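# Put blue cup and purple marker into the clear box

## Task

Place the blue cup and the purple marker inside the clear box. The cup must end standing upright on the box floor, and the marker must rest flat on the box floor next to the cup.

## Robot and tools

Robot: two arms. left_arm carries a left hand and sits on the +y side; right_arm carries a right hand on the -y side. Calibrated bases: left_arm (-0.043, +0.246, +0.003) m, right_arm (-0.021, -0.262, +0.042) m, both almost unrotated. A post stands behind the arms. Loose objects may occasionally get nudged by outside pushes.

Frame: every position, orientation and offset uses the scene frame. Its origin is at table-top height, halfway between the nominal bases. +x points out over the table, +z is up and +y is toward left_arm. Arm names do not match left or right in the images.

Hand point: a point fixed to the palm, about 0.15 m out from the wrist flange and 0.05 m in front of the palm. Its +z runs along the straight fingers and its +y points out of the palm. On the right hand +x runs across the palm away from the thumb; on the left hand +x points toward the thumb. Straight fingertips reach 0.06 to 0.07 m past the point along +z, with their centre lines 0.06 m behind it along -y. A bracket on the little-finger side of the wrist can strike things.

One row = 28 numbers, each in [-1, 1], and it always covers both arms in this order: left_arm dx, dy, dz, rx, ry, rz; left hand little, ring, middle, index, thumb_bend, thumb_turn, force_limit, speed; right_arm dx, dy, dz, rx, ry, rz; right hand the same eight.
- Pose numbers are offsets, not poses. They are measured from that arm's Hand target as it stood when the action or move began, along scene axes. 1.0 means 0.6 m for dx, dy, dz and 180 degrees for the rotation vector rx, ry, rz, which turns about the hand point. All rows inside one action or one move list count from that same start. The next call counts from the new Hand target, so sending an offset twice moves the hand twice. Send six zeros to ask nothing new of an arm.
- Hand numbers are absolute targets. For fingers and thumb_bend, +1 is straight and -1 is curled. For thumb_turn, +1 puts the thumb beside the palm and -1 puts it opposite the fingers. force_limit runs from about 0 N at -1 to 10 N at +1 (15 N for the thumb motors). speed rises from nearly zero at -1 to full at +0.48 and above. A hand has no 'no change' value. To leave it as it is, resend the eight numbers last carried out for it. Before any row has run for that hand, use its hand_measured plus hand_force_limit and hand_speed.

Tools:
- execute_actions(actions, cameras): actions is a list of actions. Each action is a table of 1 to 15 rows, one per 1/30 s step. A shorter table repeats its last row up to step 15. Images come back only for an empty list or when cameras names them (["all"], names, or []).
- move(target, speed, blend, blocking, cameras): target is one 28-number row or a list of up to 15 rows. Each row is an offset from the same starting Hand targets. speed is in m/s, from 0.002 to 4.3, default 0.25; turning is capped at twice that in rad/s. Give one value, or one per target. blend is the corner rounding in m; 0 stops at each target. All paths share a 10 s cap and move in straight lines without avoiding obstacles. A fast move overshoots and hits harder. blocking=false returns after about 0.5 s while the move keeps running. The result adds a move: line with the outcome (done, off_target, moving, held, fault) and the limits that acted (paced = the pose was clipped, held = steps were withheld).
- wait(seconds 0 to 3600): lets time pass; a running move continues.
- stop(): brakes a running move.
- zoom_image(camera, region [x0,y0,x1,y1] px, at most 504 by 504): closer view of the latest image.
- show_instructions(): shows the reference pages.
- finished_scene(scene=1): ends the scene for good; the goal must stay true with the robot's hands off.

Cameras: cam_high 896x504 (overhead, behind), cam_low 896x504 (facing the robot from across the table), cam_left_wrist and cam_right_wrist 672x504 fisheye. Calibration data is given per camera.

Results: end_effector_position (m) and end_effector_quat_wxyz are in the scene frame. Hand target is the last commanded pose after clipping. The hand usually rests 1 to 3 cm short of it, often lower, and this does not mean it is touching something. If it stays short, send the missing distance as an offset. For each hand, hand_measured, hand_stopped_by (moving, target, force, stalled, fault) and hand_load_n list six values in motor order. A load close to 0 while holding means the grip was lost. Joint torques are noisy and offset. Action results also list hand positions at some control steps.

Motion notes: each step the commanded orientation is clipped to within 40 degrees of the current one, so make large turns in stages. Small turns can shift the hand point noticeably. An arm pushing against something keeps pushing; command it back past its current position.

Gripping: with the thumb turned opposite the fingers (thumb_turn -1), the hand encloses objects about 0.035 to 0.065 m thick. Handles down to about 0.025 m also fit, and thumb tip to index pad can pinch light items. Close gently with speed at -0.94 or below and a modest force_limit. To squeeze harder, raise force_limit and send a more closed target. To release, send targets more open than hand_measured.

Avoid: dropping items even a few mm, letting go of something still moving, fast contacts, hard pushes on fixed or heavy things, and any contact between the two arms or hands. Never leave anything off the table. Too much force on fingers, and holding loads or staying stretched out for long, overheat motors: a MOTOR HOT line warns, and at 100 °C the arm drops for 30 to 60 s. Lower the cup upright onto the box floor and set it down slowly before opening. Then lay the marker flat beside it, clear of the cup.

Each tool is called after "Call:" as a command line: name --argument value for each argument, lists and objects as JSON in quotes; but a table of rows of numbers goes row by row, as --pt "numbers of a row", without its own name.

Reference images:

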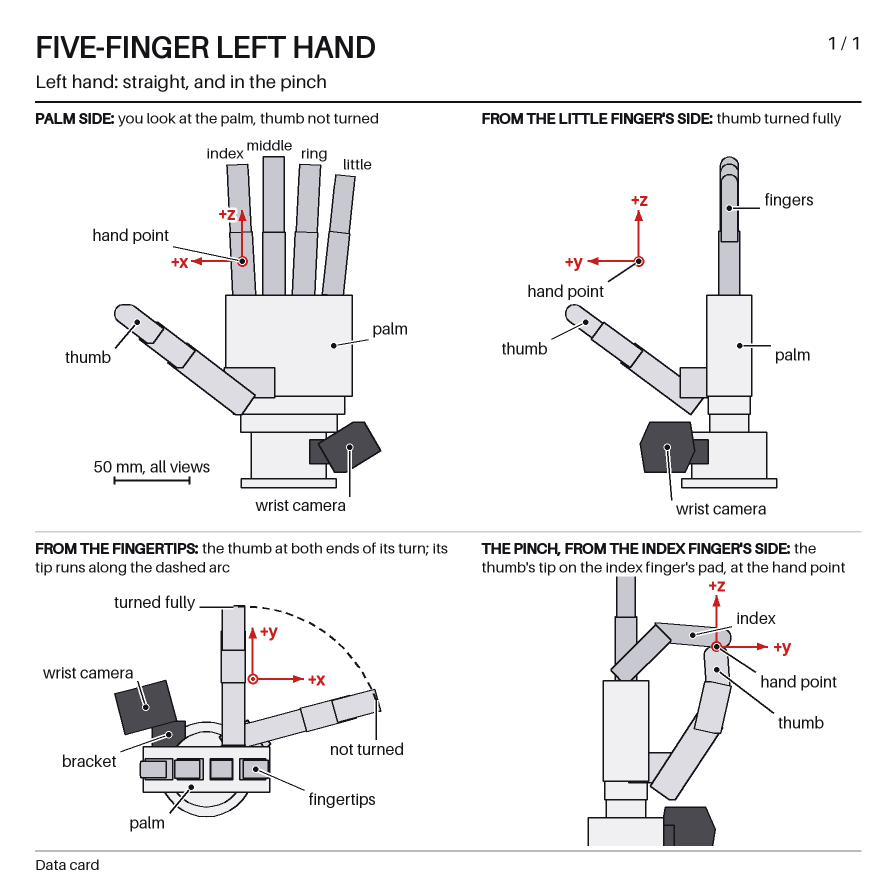

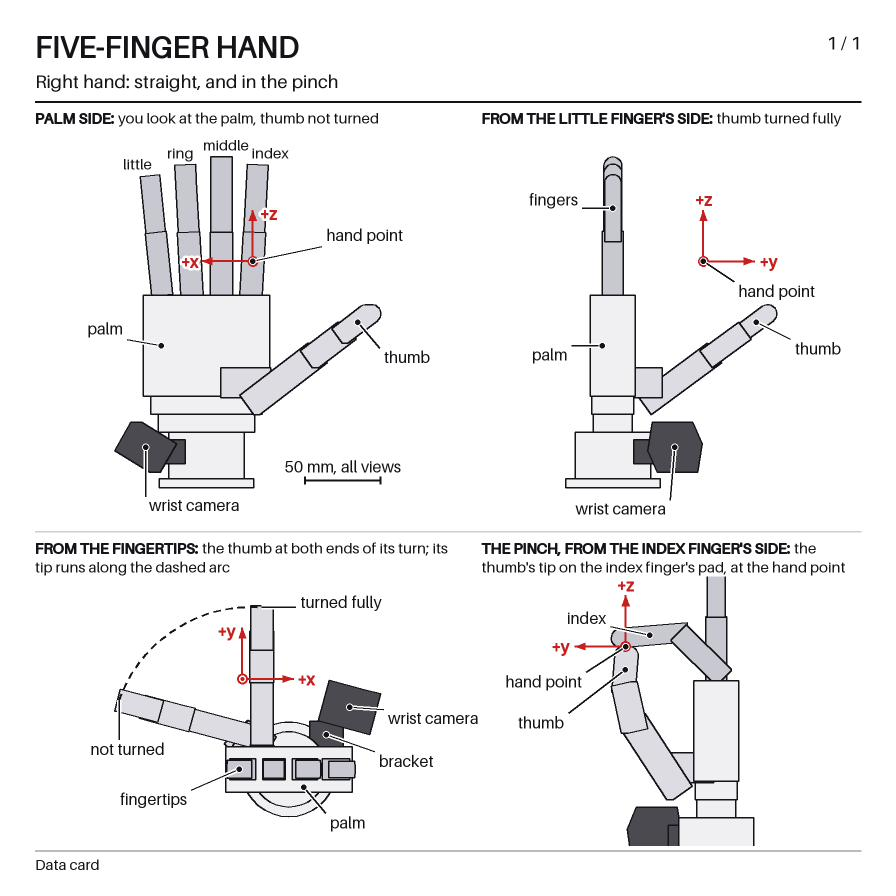

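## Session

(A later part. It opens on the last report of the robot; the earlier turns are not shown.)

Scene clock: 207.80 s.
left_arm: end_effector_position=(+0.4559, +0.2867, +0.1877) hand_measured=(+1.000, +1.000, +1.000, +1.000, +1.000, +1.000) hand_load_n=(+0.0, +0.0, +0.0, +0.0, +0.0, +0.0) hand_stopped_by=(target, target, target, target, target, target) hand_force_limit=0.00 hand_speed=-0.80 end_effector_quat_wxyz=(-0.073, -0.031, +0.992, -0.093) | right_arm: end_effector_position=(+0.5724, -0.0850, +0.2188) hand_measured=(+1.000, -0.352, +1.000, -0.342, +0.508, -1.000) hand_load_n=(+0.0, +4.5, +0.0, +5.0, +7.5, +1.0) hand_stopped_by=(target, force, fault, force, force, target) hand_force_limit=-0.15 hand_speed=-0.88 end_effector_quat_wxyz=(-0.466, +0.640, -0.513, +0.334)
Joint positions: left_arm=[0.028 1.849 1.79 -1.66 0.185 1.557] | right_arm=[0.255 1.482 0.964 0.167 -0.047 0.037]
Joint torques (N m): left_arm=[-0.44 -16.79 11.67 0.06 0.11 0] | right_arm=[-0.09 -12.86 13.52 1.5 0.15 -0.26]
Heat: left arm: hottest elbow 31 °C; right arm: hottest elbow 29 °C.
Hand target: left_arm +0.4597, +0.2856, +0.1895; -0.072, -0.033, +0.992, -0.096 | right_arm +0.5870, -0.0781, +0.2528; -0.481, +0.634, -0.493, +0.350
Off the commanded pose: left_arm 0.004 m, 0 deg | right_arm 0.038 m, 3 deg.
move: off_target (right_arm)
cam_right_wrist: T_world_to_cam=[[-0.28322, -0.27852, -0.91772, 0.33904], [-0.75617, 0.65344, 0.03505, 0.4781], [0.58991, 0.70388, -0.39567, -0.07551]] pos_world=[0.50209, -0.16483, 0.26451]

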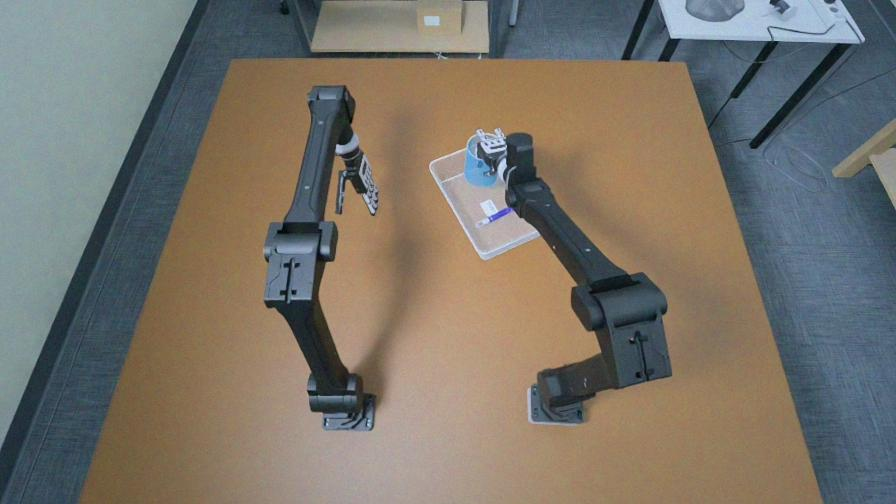

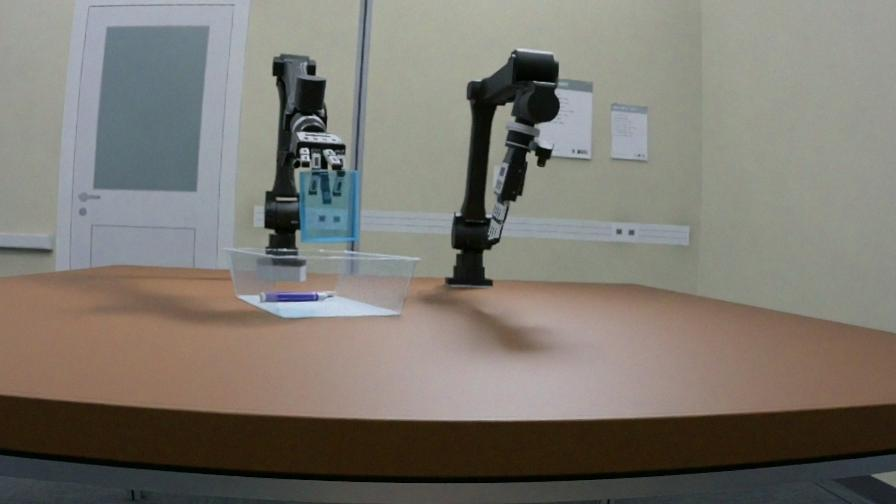

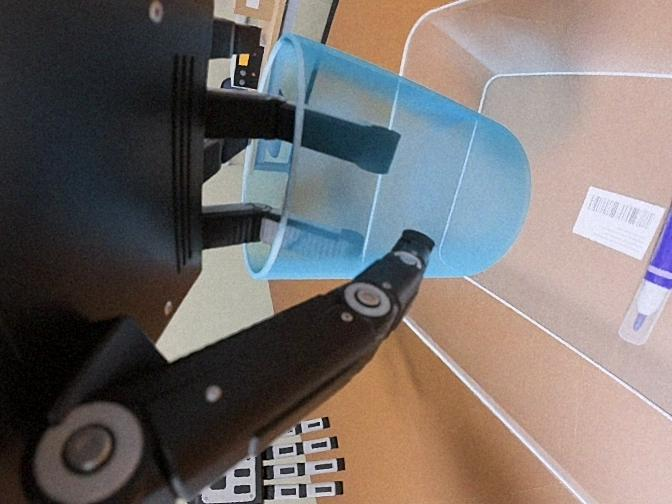

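Call:
move --target '[0,0,0,0,0,0,1,1,1,1,1,1,0,-0.8,0.025,0,-0.03,-0.0167,-0.006,0,1,-0.36,0.3,-0.36,0.05,-1,-0.15,-0.88]' --speed 0.06 --cameras '["cam_high","cam_low","cam_right_wrist"]'

Call:
zoom_image --camera "cam_low" --region '[220, 140, 440, 330]'

Call:
zoom_image --camera "cam_high" --region '[420, 100, 560, 240]'

Scene clock: 212.50 s.
left_arm: end_effector_position=(+0.4559, +0.2867, +0.1877) hand_measured=(+1.000, +1.000, +1.000, +1.000, +1.000, +1.000) hand_load_n=(+0.0, +0.0, +0.0, +0.5, +0.0, +0.0) hand_stopped_by=(target, target, target, target, target, target) hand_force_limit=0.00 hand_speed=-0.80 end_effector_quat_wxyz=(-0.073, -0.031, +0.992, -0.093) | right_arm: end_effector_position=(+0.5799, -0.0906, +0.2040) hand_measured=(+1.000, -0.352, +1.000, -0.342, +0.508, -1.000) hand_load_n=(+0.0, +5.0, +0.0, +5.0, +7.5, +0.5) hand_stopped_by=(target, force, fault, force, force, target) hand_force_limit=-0.15 hand_speed=-0.88 end_effector_quat_wxyz=(-0.445, +0.653, -0.505, +0.347)
Joint positions: left_arm=[0.028 1.849 1.79 -1.66 0.185 1.557] | right_arm=[0.255 1.516 0.976 0.169 -0.026 -0.014]
Joint torques (N m): left_arm=[-0.32 -16.79 11.7 0.08 0.11 -0.01] | right_arm=[-0.15 -10.75 13.24 3.78 0.12 -0.27]
Heat: left arm: hottest elbow 31 °C; right arm: hottest elbow 29 °C.
Hand target: left_arm +0.4597, +0.2856, +0.1895; -0.072, -0.033, +0.992, -0.096 | right_arm +0.6020, -0.0781, +0.2349; -0.469, +0.644, -0.479, +0.369
Off the commanded pose: left_arm 0.004 m, 0 deg | right_arm 0.040 m, 5 deg.
move: off_target (right_arm)
cam_right_wrist: T_world_to_cam=[[-0.28872, -0.33015, -0.89869, 0.32067], [-0.75468, 0.65609, 0.00142, 0.49417], [0.58915, 0.67863, -0.43859, -0.07481]] pos_world=[0.5096, -0.16758, 0.25467]

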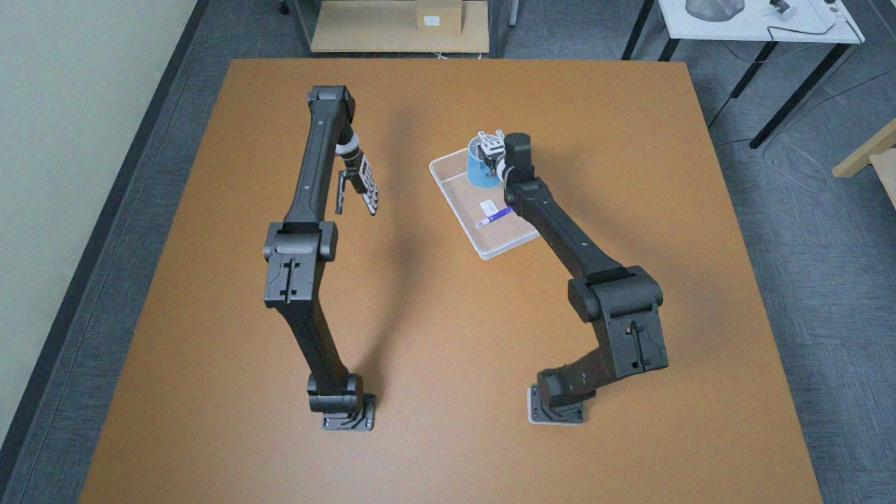

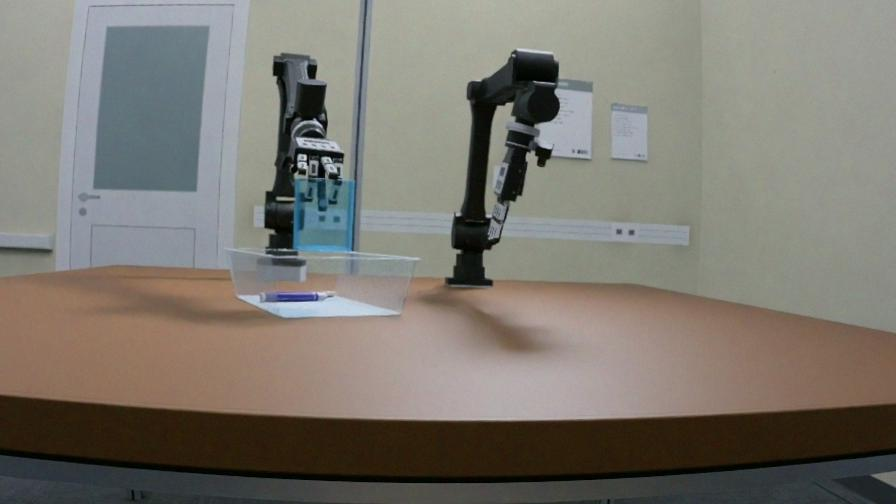

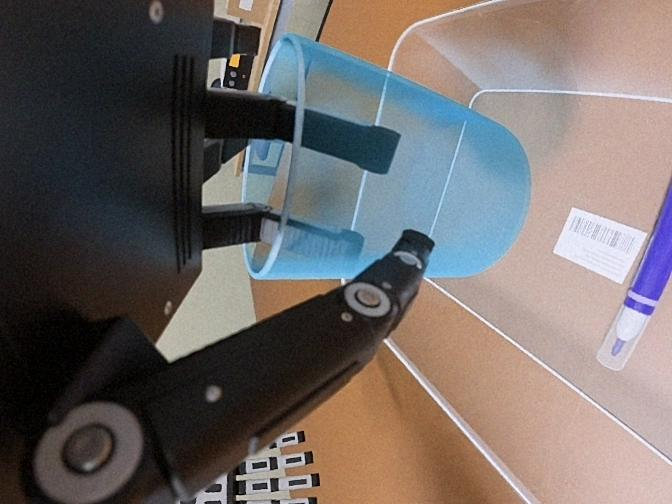

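Scaled by 2.291 from the camera's image (finer frame: 1280x720).

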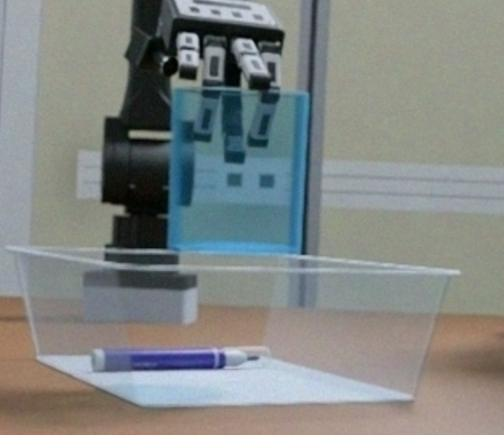

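Scaled by 3.600 from the camera's image (finer frame: 1280x720).

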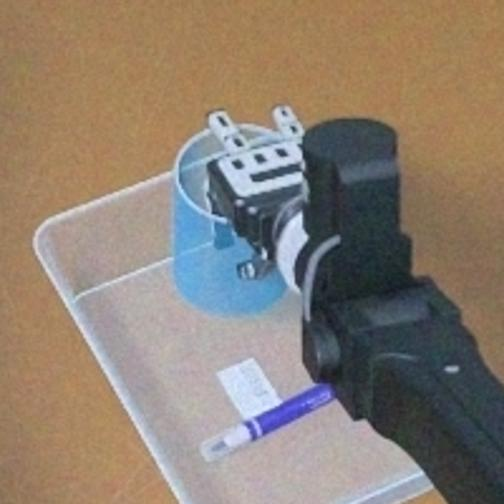

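Call:
move --target '[0,0,0,0,0,0,1,1,1,1,1,1,0,-0.8,0,0,-0.075,0,0,0,1,-0.36,0.3,-0.36,0.05,-1,-0.15,-0.88]' --speed 0.06 --cameras '["cam_high","cam_low","cam_right_wrist"]'

Call:
zoom_image --camera "cam_low" --region '[220, 140, 440, 330]'

Call:
zoom_image --camera "cam_high" --region '[420, 100, 560, 240]'

Scene clock: 214.80 s.
left_arm: end_effector_position=(+0.4559, +0.2867, +0.1877) hand_measured=(+1.000, +1.000, +1.000, +1.000, +1.000, +1.000) hand_load_n=(+0.0, +0.0, +0.0, +0.0, +0.0, -0.5) hand_stopped_by=(target, target, target, target, target, target) hand_force_limit=0.00 hand_speed=-0.80 end_effector_quat_wxyz=(-0.073, -0.031, +0.992, -0.093) | right_arm: end_effector_position=(+0.5994, -0.0862, +0.1900) hand_measured=(+1.000, -0.352, +1.000, -0.342, +0.508, -1.000) hand_load_n=(+0.0, +5.0, +0.0, +5.0, +7.5, +1.0) hand_stopped_by=(target, force, fault, force, force, target) hand_force_limit=-0.15 hand_speed=-0.88 end_effector_quat_wxyz=(-0.463, +0.641, -0.495, +0.361)
Joint positions: left_arm=[0.028 1.849 1.79 -1.66 0.185 1.557] | right_arm=[0.255 1.586 0.976 0.293 -0.026 -0.014]
Joint torques (N m): left_arm=[-0.38 -16.73 11.7 0.13 0.11 -0.01] | right_arm=[0.73 -11.81 8.69 3.54 0.1 -0.26]
Heat: left arm: hottest elbow 31 °C; right arm: hottest elbow 29 °C.
Hand target: left_arm +0.4597, +0.2856, +0.1895; -0.072, -0.033, +0.992, -0.096 | right_arm +0.6020, -0.0781, +0.1899; -0.469, +0.644, -0.479, +0.369
Off the commanded pose: left_arm 0.004 m, 0 deg | right_arm 0.009 m, 2 deg.
move: done
cam_right_wrist: T_world_to_cam=[[-0.24051, -0.3192, -0.91666, 0.29072], [-0.75388, 0.65629, -0.03073, 0.5117], [0.61141, 0.68366, -0.39848, -0.11605]] pos_world=[0.52664, -0.16369, 0.23597]

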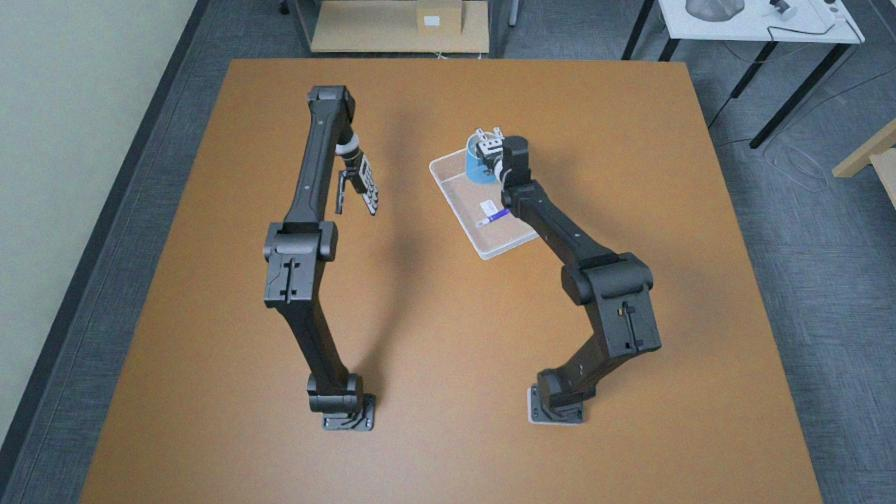

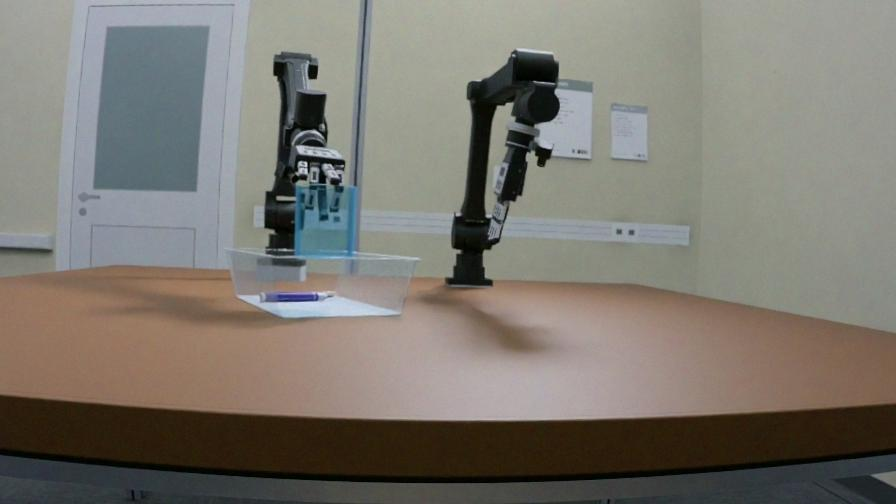

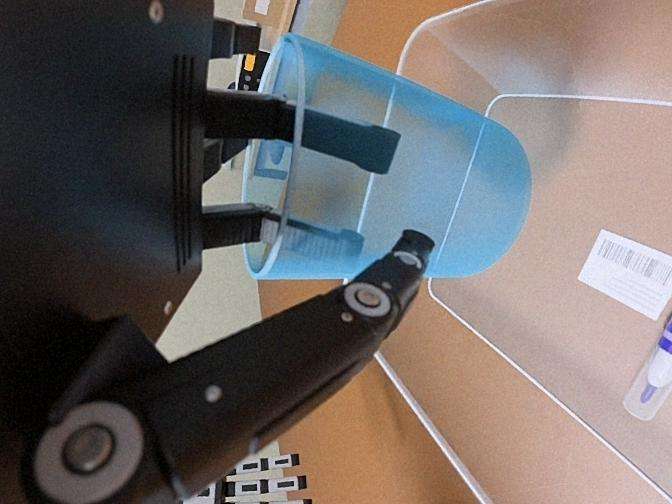

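Scaled by 2.291 from the camera's image (finer frame: 1280x720).

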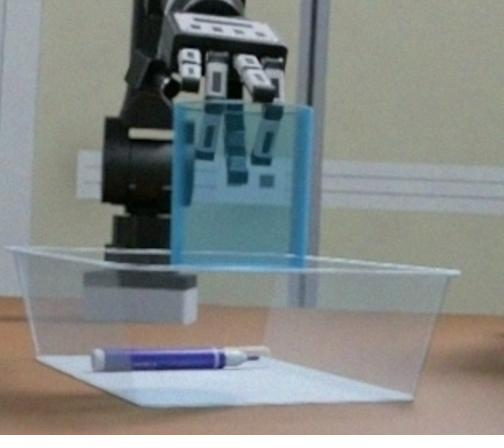

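Scaled by 3.600 from the camera's image (finer frame: 1280x720).

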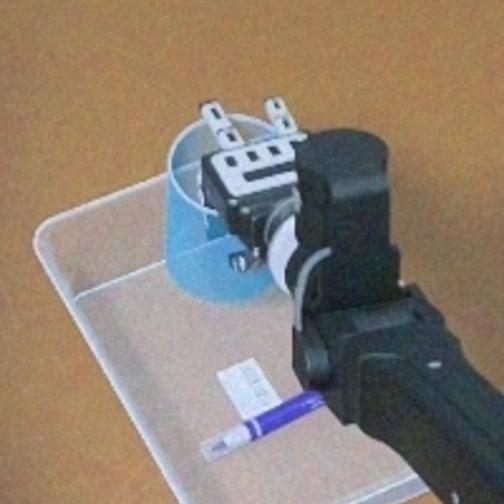

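Call:
move --target '[0,0,0,0,0,0,1,1,1,1,1,1,0,-0.8,-0.018,0,-0.058,0,0,0,1,-0.36,0.3,-0.36,0.05,-1,-0.15,-0.88]' --speed 0.05 --cameras '["cam_high","cam_low","cam_right_wrist"]'

Call:
zoom_image --camera "cam_low" --region '[220, 140, 440, 330]'

Call:
zoom_image --camera "cam_high" --region '[420, 100, 560, 240]'

Scene clock: 217.10 s.
left_arm: end_effector_position=(+0.4559, +0.2867, +0.1877) hand_measured=(+1.000, +1.000, +1.000, +1.000, +1.000, +1.000) hand_load_n=(+0.0, +0.0, +0.0, +0.0, +0.0, -0.5) hand_stopped_by=(target, target, target, target, target, target) hand_force_limit=0.00 hand_speed=-0.80 end_effector_quat_wxyz=(-0.073, -0.031, +0.992, -0.093) | right_arm: end_effector_position=(+0.5909, -0.0858, +0.1574) hand_measured=(+1.000, -0.352, +1.000, -0.342, +0.508, -1.000) hand_load_n=(+0.0, +5.0, +0.0, +5.0, +8.0, +1.0) hand_stopped_by=(target, force, fault, force, force, target) hand_force_limit=-0.15 hand_speed=-0.88 end_effector_quat_wxyz=(-0.464, +0.640, -0.493, +0.363)
Joint positions: left_arm=[0.028 1.849 1.79 -1.66 0.185 1.557] | right_arm=[0.26 1.625 0.915 0.399 -0.021 -0.014]
Joint torques (N m): left_arm=[-0.32 -16.67 11.64 0.08 0.11 -0.01] | right_arm=[0.44 -11.58 7.82 3.51 0.15 -0.23]
Heat: left arm: hottest elbow 31 °C; right arm: hottest elbow 29 °C.
Hand target: left_arm +0.4597, +0.2856, +0.1895; -0.072, -0.033, +0.992, -0.096 | right_arm +0.5912, -0.0780, +0.1551; -0.469, +0.644, -0.479, +0.369
Off the commanded pose: left_arm 0.004 m, 0 deg | right_arm 0.008 m, 2 deg.
move: done
cam_right_wrist: T_world_to_cam=[[-0.23583, -0.31959, -0.91774, 0.25621], [-0.75413, 0.65581, -0.03459, 0.50476], [0.61292, 0.68394, -0.39567, -0.12539]] pos_world=[0.51794, -0.16339, 0.20298]

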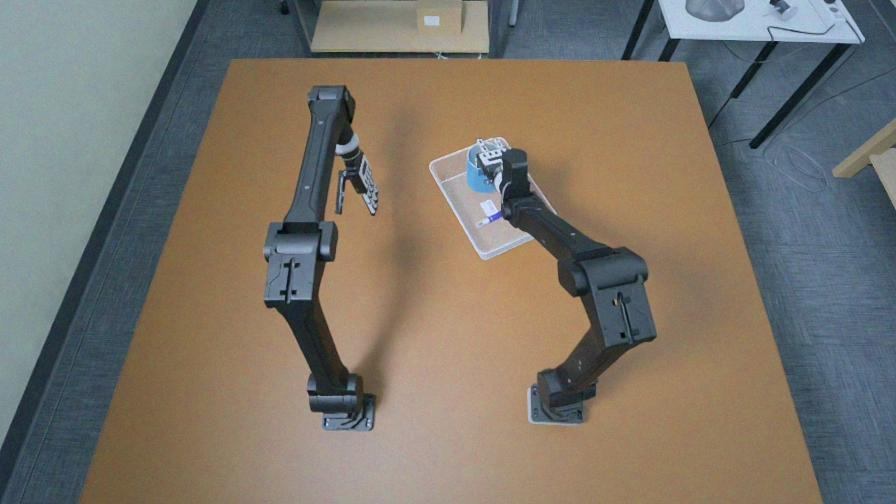

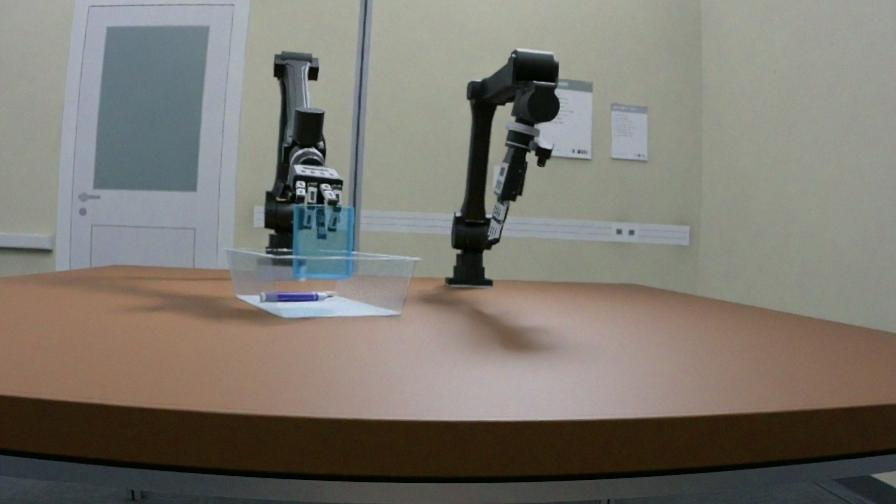

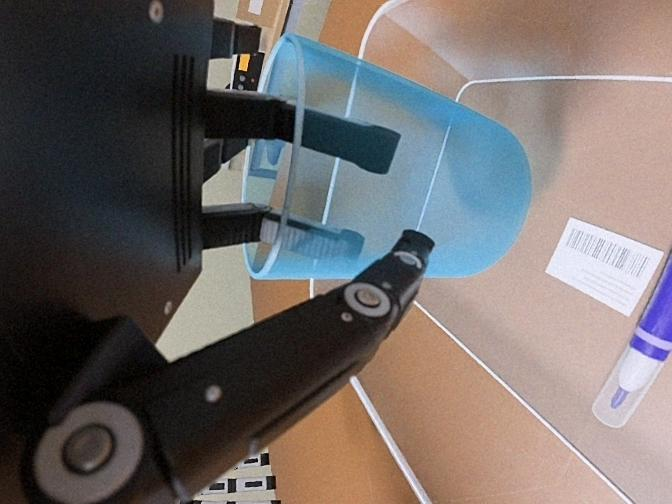

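Scaled by 2.291 from the camera's image (finer frame: 1280x720).

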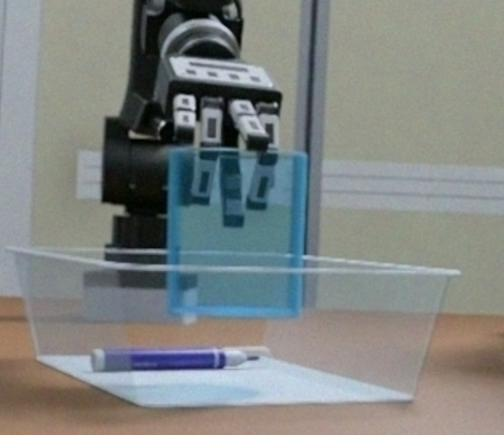

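Scaled by 3.600 from the camera's image (finer frame: 1280x720).

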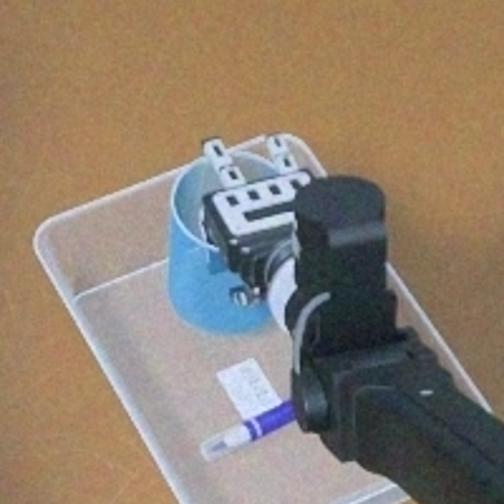

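Call:
move --target '[0,0,0,0,0,0,1,1,1,1,1,1,0,-0.8,-0.004,-0.002,-0.053,0,0,0,1,-0.36,0.3,-0.36,0.05,-1,-0.15,-0.88]' --speed 0.04 --cameras '["cam_high","cam_low","cam_right_wrist"]'

Call:
zoom_image --camera "cam_low" --region '[220, 200, 440, 330]'

Call:
zoom_image --camera "cam_high" --region '[420, 100, 560, 240]'

Scene clock: 219.53 s.
left_arm: end_effector_position=(+0.4559, +0.2867, +0.1877) hand_measured=(+1.000, +1.000, +1.000, +1.000, +1.000, +1.000) hand_load_n=(+0.0, +0.0, +0.0, +0.0, +0.0, +0.0) hand_stopped_by=(target, target, target, target, target, target) hand_force_limit=0.00 hand_speed=-0.80 end_effector_quat_wxyz=(-0.073, -0.031, +0.992, -0.093) | right_arm: end_effector_position=(+0.5888, -0.0863, +0.1255) hand_measured=(+1.000, -0.352, +1.000, -0.342, +0.508, -1.000) hand_load_n=(+0.0, +5.0, +0.0, +5.0, +7.5, +1.0) hand_stopped_by=(target, force, fault, force, force, target) hand_force_limit=-0.15 hand_speed=-0.88 end_effector_quat_wxyz=(-0.464, +0.640, -0.493, +0.363)
Joint positions: left_arm=[0.028 1.849 1.79 -1.66 0.185 1.557] | right_arm=[0.26 1.685 0.881 0.492 -0.021 -0.014]
Joint torques (N m): left_arm=[-0.44 -16.85 11.7 0.08 0.11 -0.01] | right_arm=[-0.44 -12.22 7.27 3.63 0.1 -0.24]
Heat: left arm: hottest elbow 31 °C; right arm: hottest elbow 29 °C.
Hand target: left_arm +0.4597, +0.2856, +0.1895; -0.072, -0.033, +0.992, -0.096 | right_arm +0.5888, -0.0792, +0.1233; -0.469, +0.644, -0.479, +0.369
Off the commanded pose: left_arm 0.004 m, 0 deg | right_arm 0.007 m, 2 deg.
move: done
cam_right_wrist: T_world_to_cam=[[-0.23575, -0.31963, -0.91775, 0.22623], [-0.75411, 0.65584, -0.0347, 0.50241], [0.61298, 0.6839, -0.39565, -0.13643]] pos_world=[0.51584, -0.16389, 0.17108]

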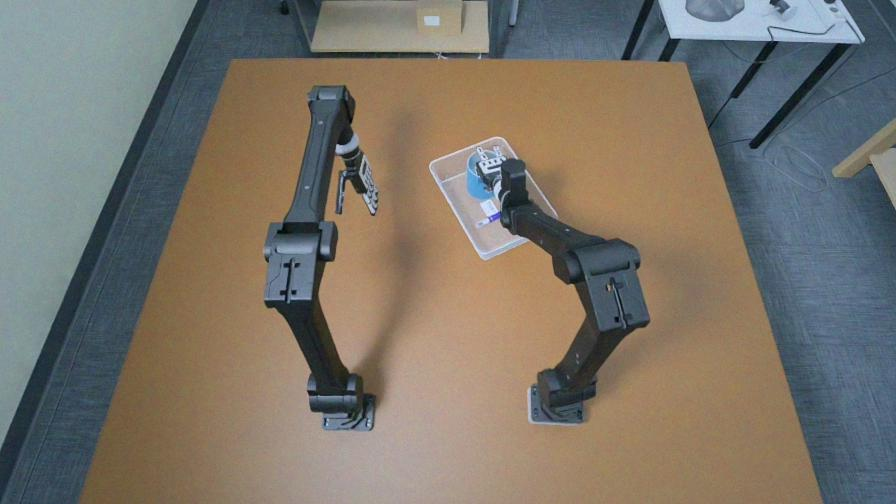

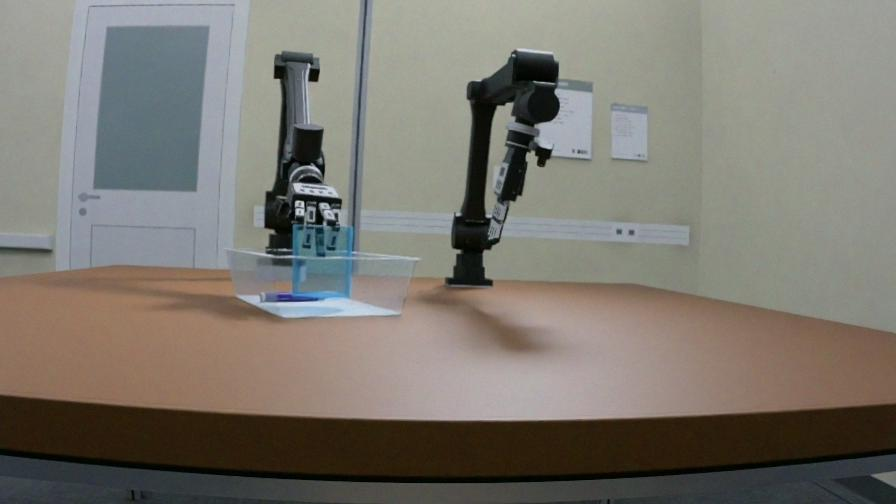

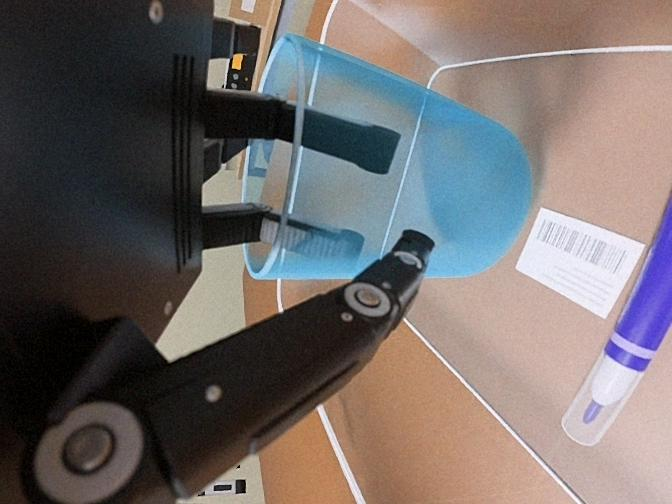

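Scaled by 2.291 from the camera's image (finer frame: 1280x720).

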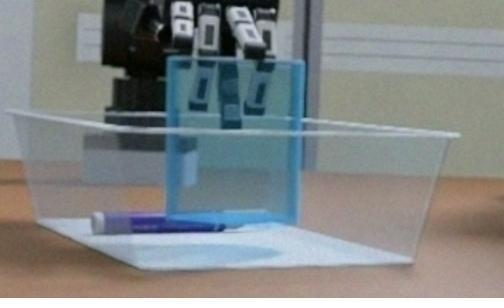

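Scaled by 3.600 from the camera's image (finer frame: 1280x720).

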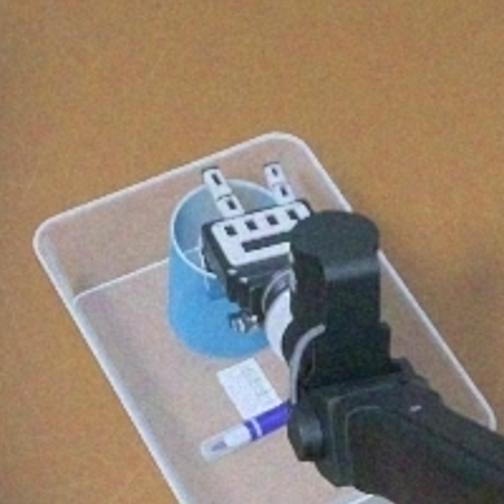

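Call:
move --target '[0,0,0,0,0,0,1,1,1,1,1,1,0,-0.8,0,0,-0.015,0,0,0,1,-0.36,0.3,-0.36,0.05,-1,-0.15,-0.88]' --speed 0.03 --cameras '["cam_high","cam_low","cam_right_wrist"]'

Call:
zoom_image --camera "cam_low" --region '[260, 210, 420, 330]'

Scene clock: 221.57 s.
left_arm: end_effector_position=(+0.4559, +0.2867, +0.1877) hand_measured=(+1.000, +1.000, +1.000, +1.000, +1.000, +1.000) hand_load_n=(+0.0, +0.0, +0.0, +0.0, +0.0, +0.0) hand_stopped_by=(target, target, target, target, target, target) hand_force_limit=0.00 hand_speed=-0.80 end_effector_quat_wxyz=(-0.073, -0.031, +0.992, -0.093) | right_arm: end_effector_position=(+0.5889, -0.0863, +0.1162) hand_measured=(+1.000, -0.352, +1.000, -0.342, +0.508, -1.000) hand_load_n=(+0.0, +5.0, +0.0, +5.0, +7.5, +1.0) hand_stopped_by=(target, force, fault, force, force, target) hand_force_limit=-0.15 hand_speed=-0.88 end_effector_quat_wxyz=(-0.464, +0.640, -0.493, +0.363)
Joint positions: left_arm=[0.028 1.849 1.79 -1.66 0.185 1.557] | right_arm=[0.26 1.706 0.875 0.518 -0.021 -0.014]
Joint torques (N m): left_arm=[-0.38 -16.67 11.7 0.08 0.1 -0.01] | right_arm=[0.26 -12.4 7.38 3.66 0.11 -0.27]
Heat: left arm: hottest elbow 31 °C; right arm: hottest elbow 29 °C.
Hand target: left_arm +0.4597, +0.2856, +0.1895; -0.072, -0.033, +0.992, -0.096 | right_arm +0.5889, -0.0792, +0.1144; -0.469, +0.643, -0.479, +0.369
Off the commanded pose: left_arm 0.004 m, 0 deg | right_arm 0.007 m, 2 deg.
move: done
cam_right_wrist: T_world_to_cam=[[-0.23589, -0.31965, -0.9177, 0.21788], [-0.75413, 0.65581, -0.03459, 0.50216], [0.6129, 0.68391, -0.39575, -0.14006]] pos_world=[0.51594, -0.16389, 0.16188]

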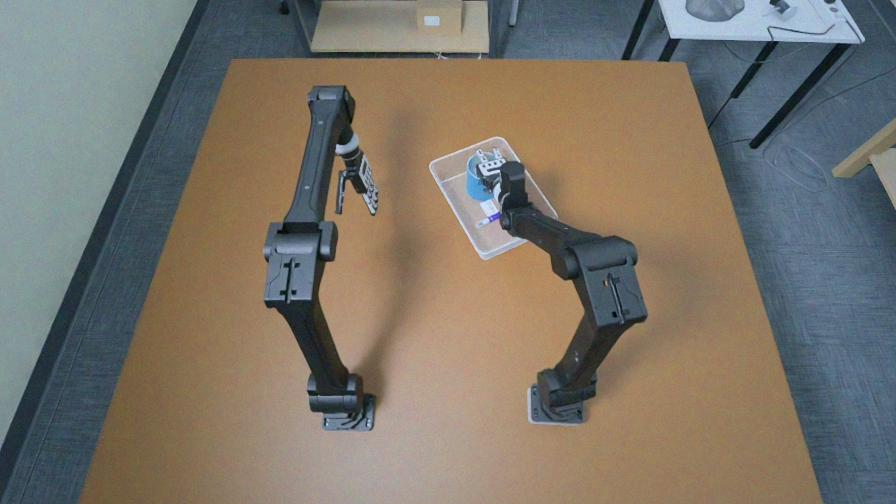

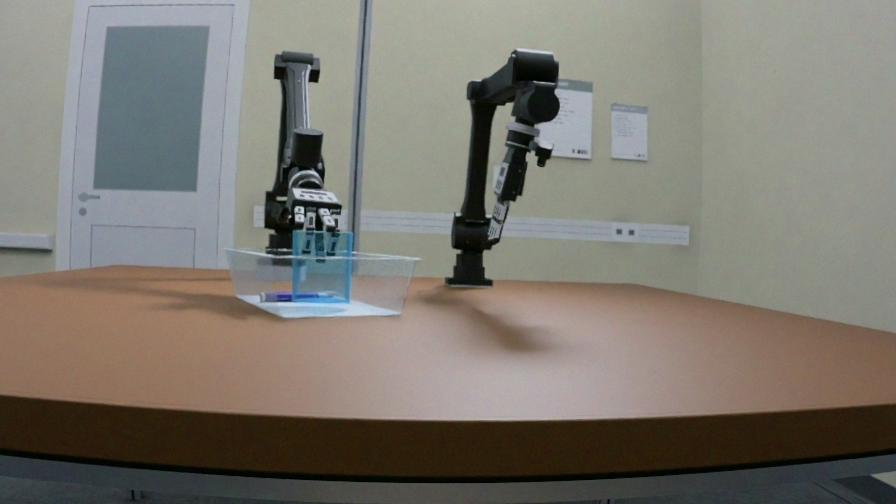

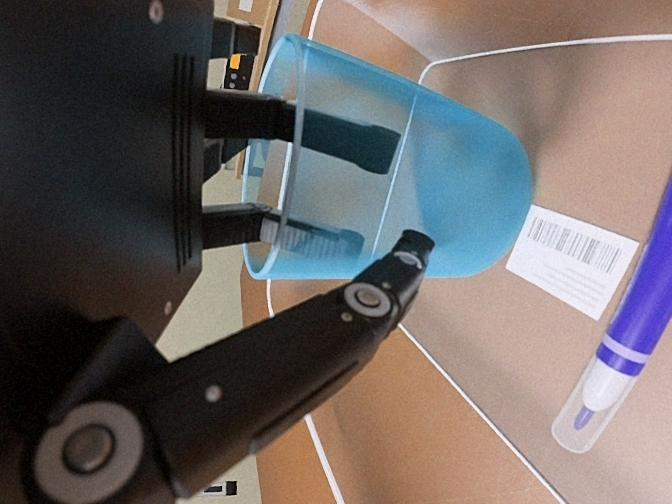

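Scaled by 3.150 from the camera's image (finer frame: 1280x720).

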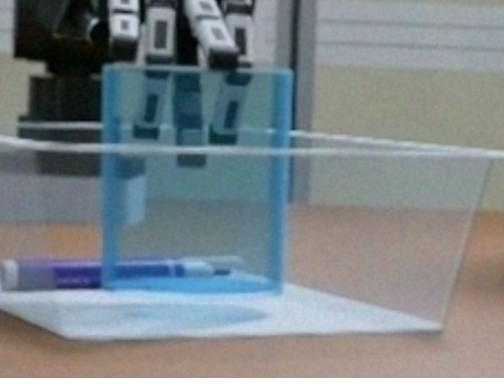

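Call:
move --target '[0,0,0,0,0,0,1,1,1,1,1,1,0,-0.8,0,0,-0.006,0,0,0,1,-0.36,0.3,-0.36,0.05,-1,-0.15,-0.88]' --speed 0.02 --cameras '["cam_low","cam_right_wrist"]'

Call:
zoom_image --camera "cam_low" --region '[260, 210, 420, 330]'

Scene clock: 223.03 s.
left_arm: end_effector_position=(+0.4559, +0.2867, +0.1877) hand_measured=(+1.000, +1.000, +1.000, +1.000, +1.000, +1.000) hand_load_n=(+0.0, +0.0, +0.0, +0.0, +0.0, +0.0) hand_stopped_by=(target, target, target, target, target, target) hand_force_limit=0.00 hand_speed=-0.80 end_effector_quat_wxyz=(-0.073, -0.031, +0.992, -0.093) | right_arm: end_effector_position=(+0.5900, -0.0860, +0.1145) hand_measured=(+1.000, -0.352, +1.000, -0.342, +0.508, -1.000) hand_load_n=(+0.0, +5.0, +0.0, +5.0, +7.5, +1.0) hand_stopped_by=(target, force, fault, force, force, target) hand_force_limit=-0.15 hand_speed=-0.88 end_effector_quat_wxyz=(-0.465, +0.639, -0.493, +0.364)
Joint positions: left_arm=[0.028 1.849 1.79 -1.66 0.185 1.557] | right_arm=[0.26 1.712 0.875 0.529 -0.021 -0.014]
Joint torques (N m): left_arm=[-0.38 -16.73 11.7 0.1 0.1 -0.01] | right_arm=[0.32 -12.28 6.94 3.51 0.08 -0.25]
Heat: left arm: hottest elbow 31 °C; right arm: hottest elbow 29 °C.
Hand target: left_arm +0.4597, +0.2856, +0.1895; -0.072, -0.033, +0.992, -0.096 | right_arm +0.5889, -0.0792, +0.1107; -0.469, +0.644, -0.479, +0.369
Off the commanded pose: left_arm 0.004 m, 0 deg | right_arm 0.008 m, 2 deg.
move: done
cam_right_wrist: T_world_to_cam=[[-0.23247, -0.31883, -0.91886, 0.21482], [-0.75396, 0.65589, -0.03683, 0.50285], [0.61442, 0.68422, -0.39286, -0.14284]] pos_world=[0.51683, -0.16359, 0.15979]

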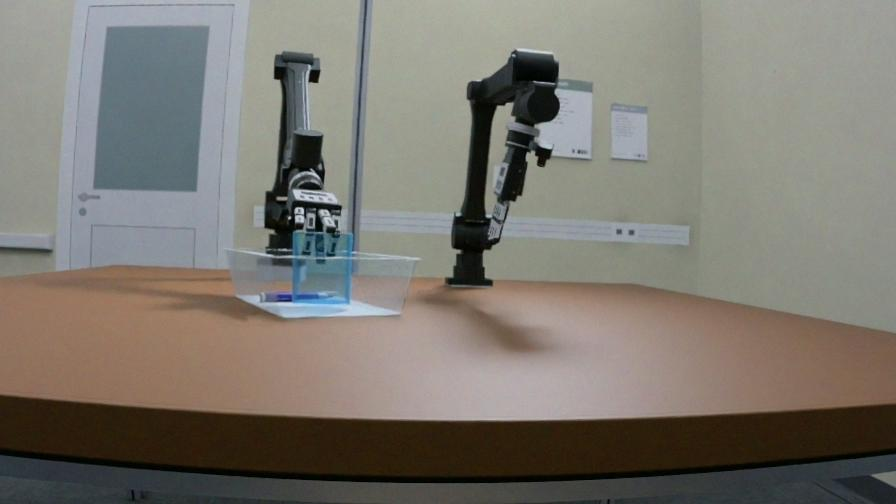

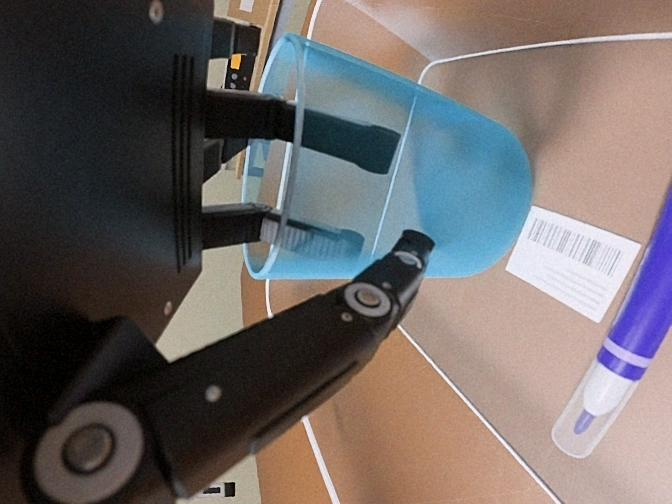

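Scaled by 3.150 from the camera's image (finer frame: 1280x720).

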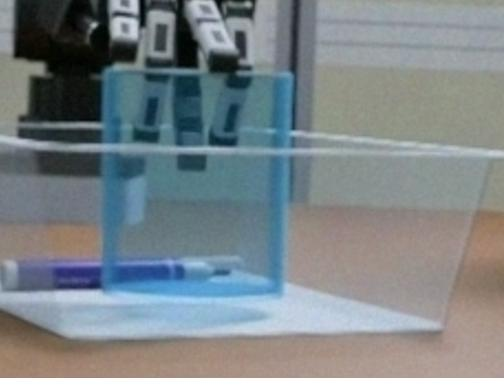

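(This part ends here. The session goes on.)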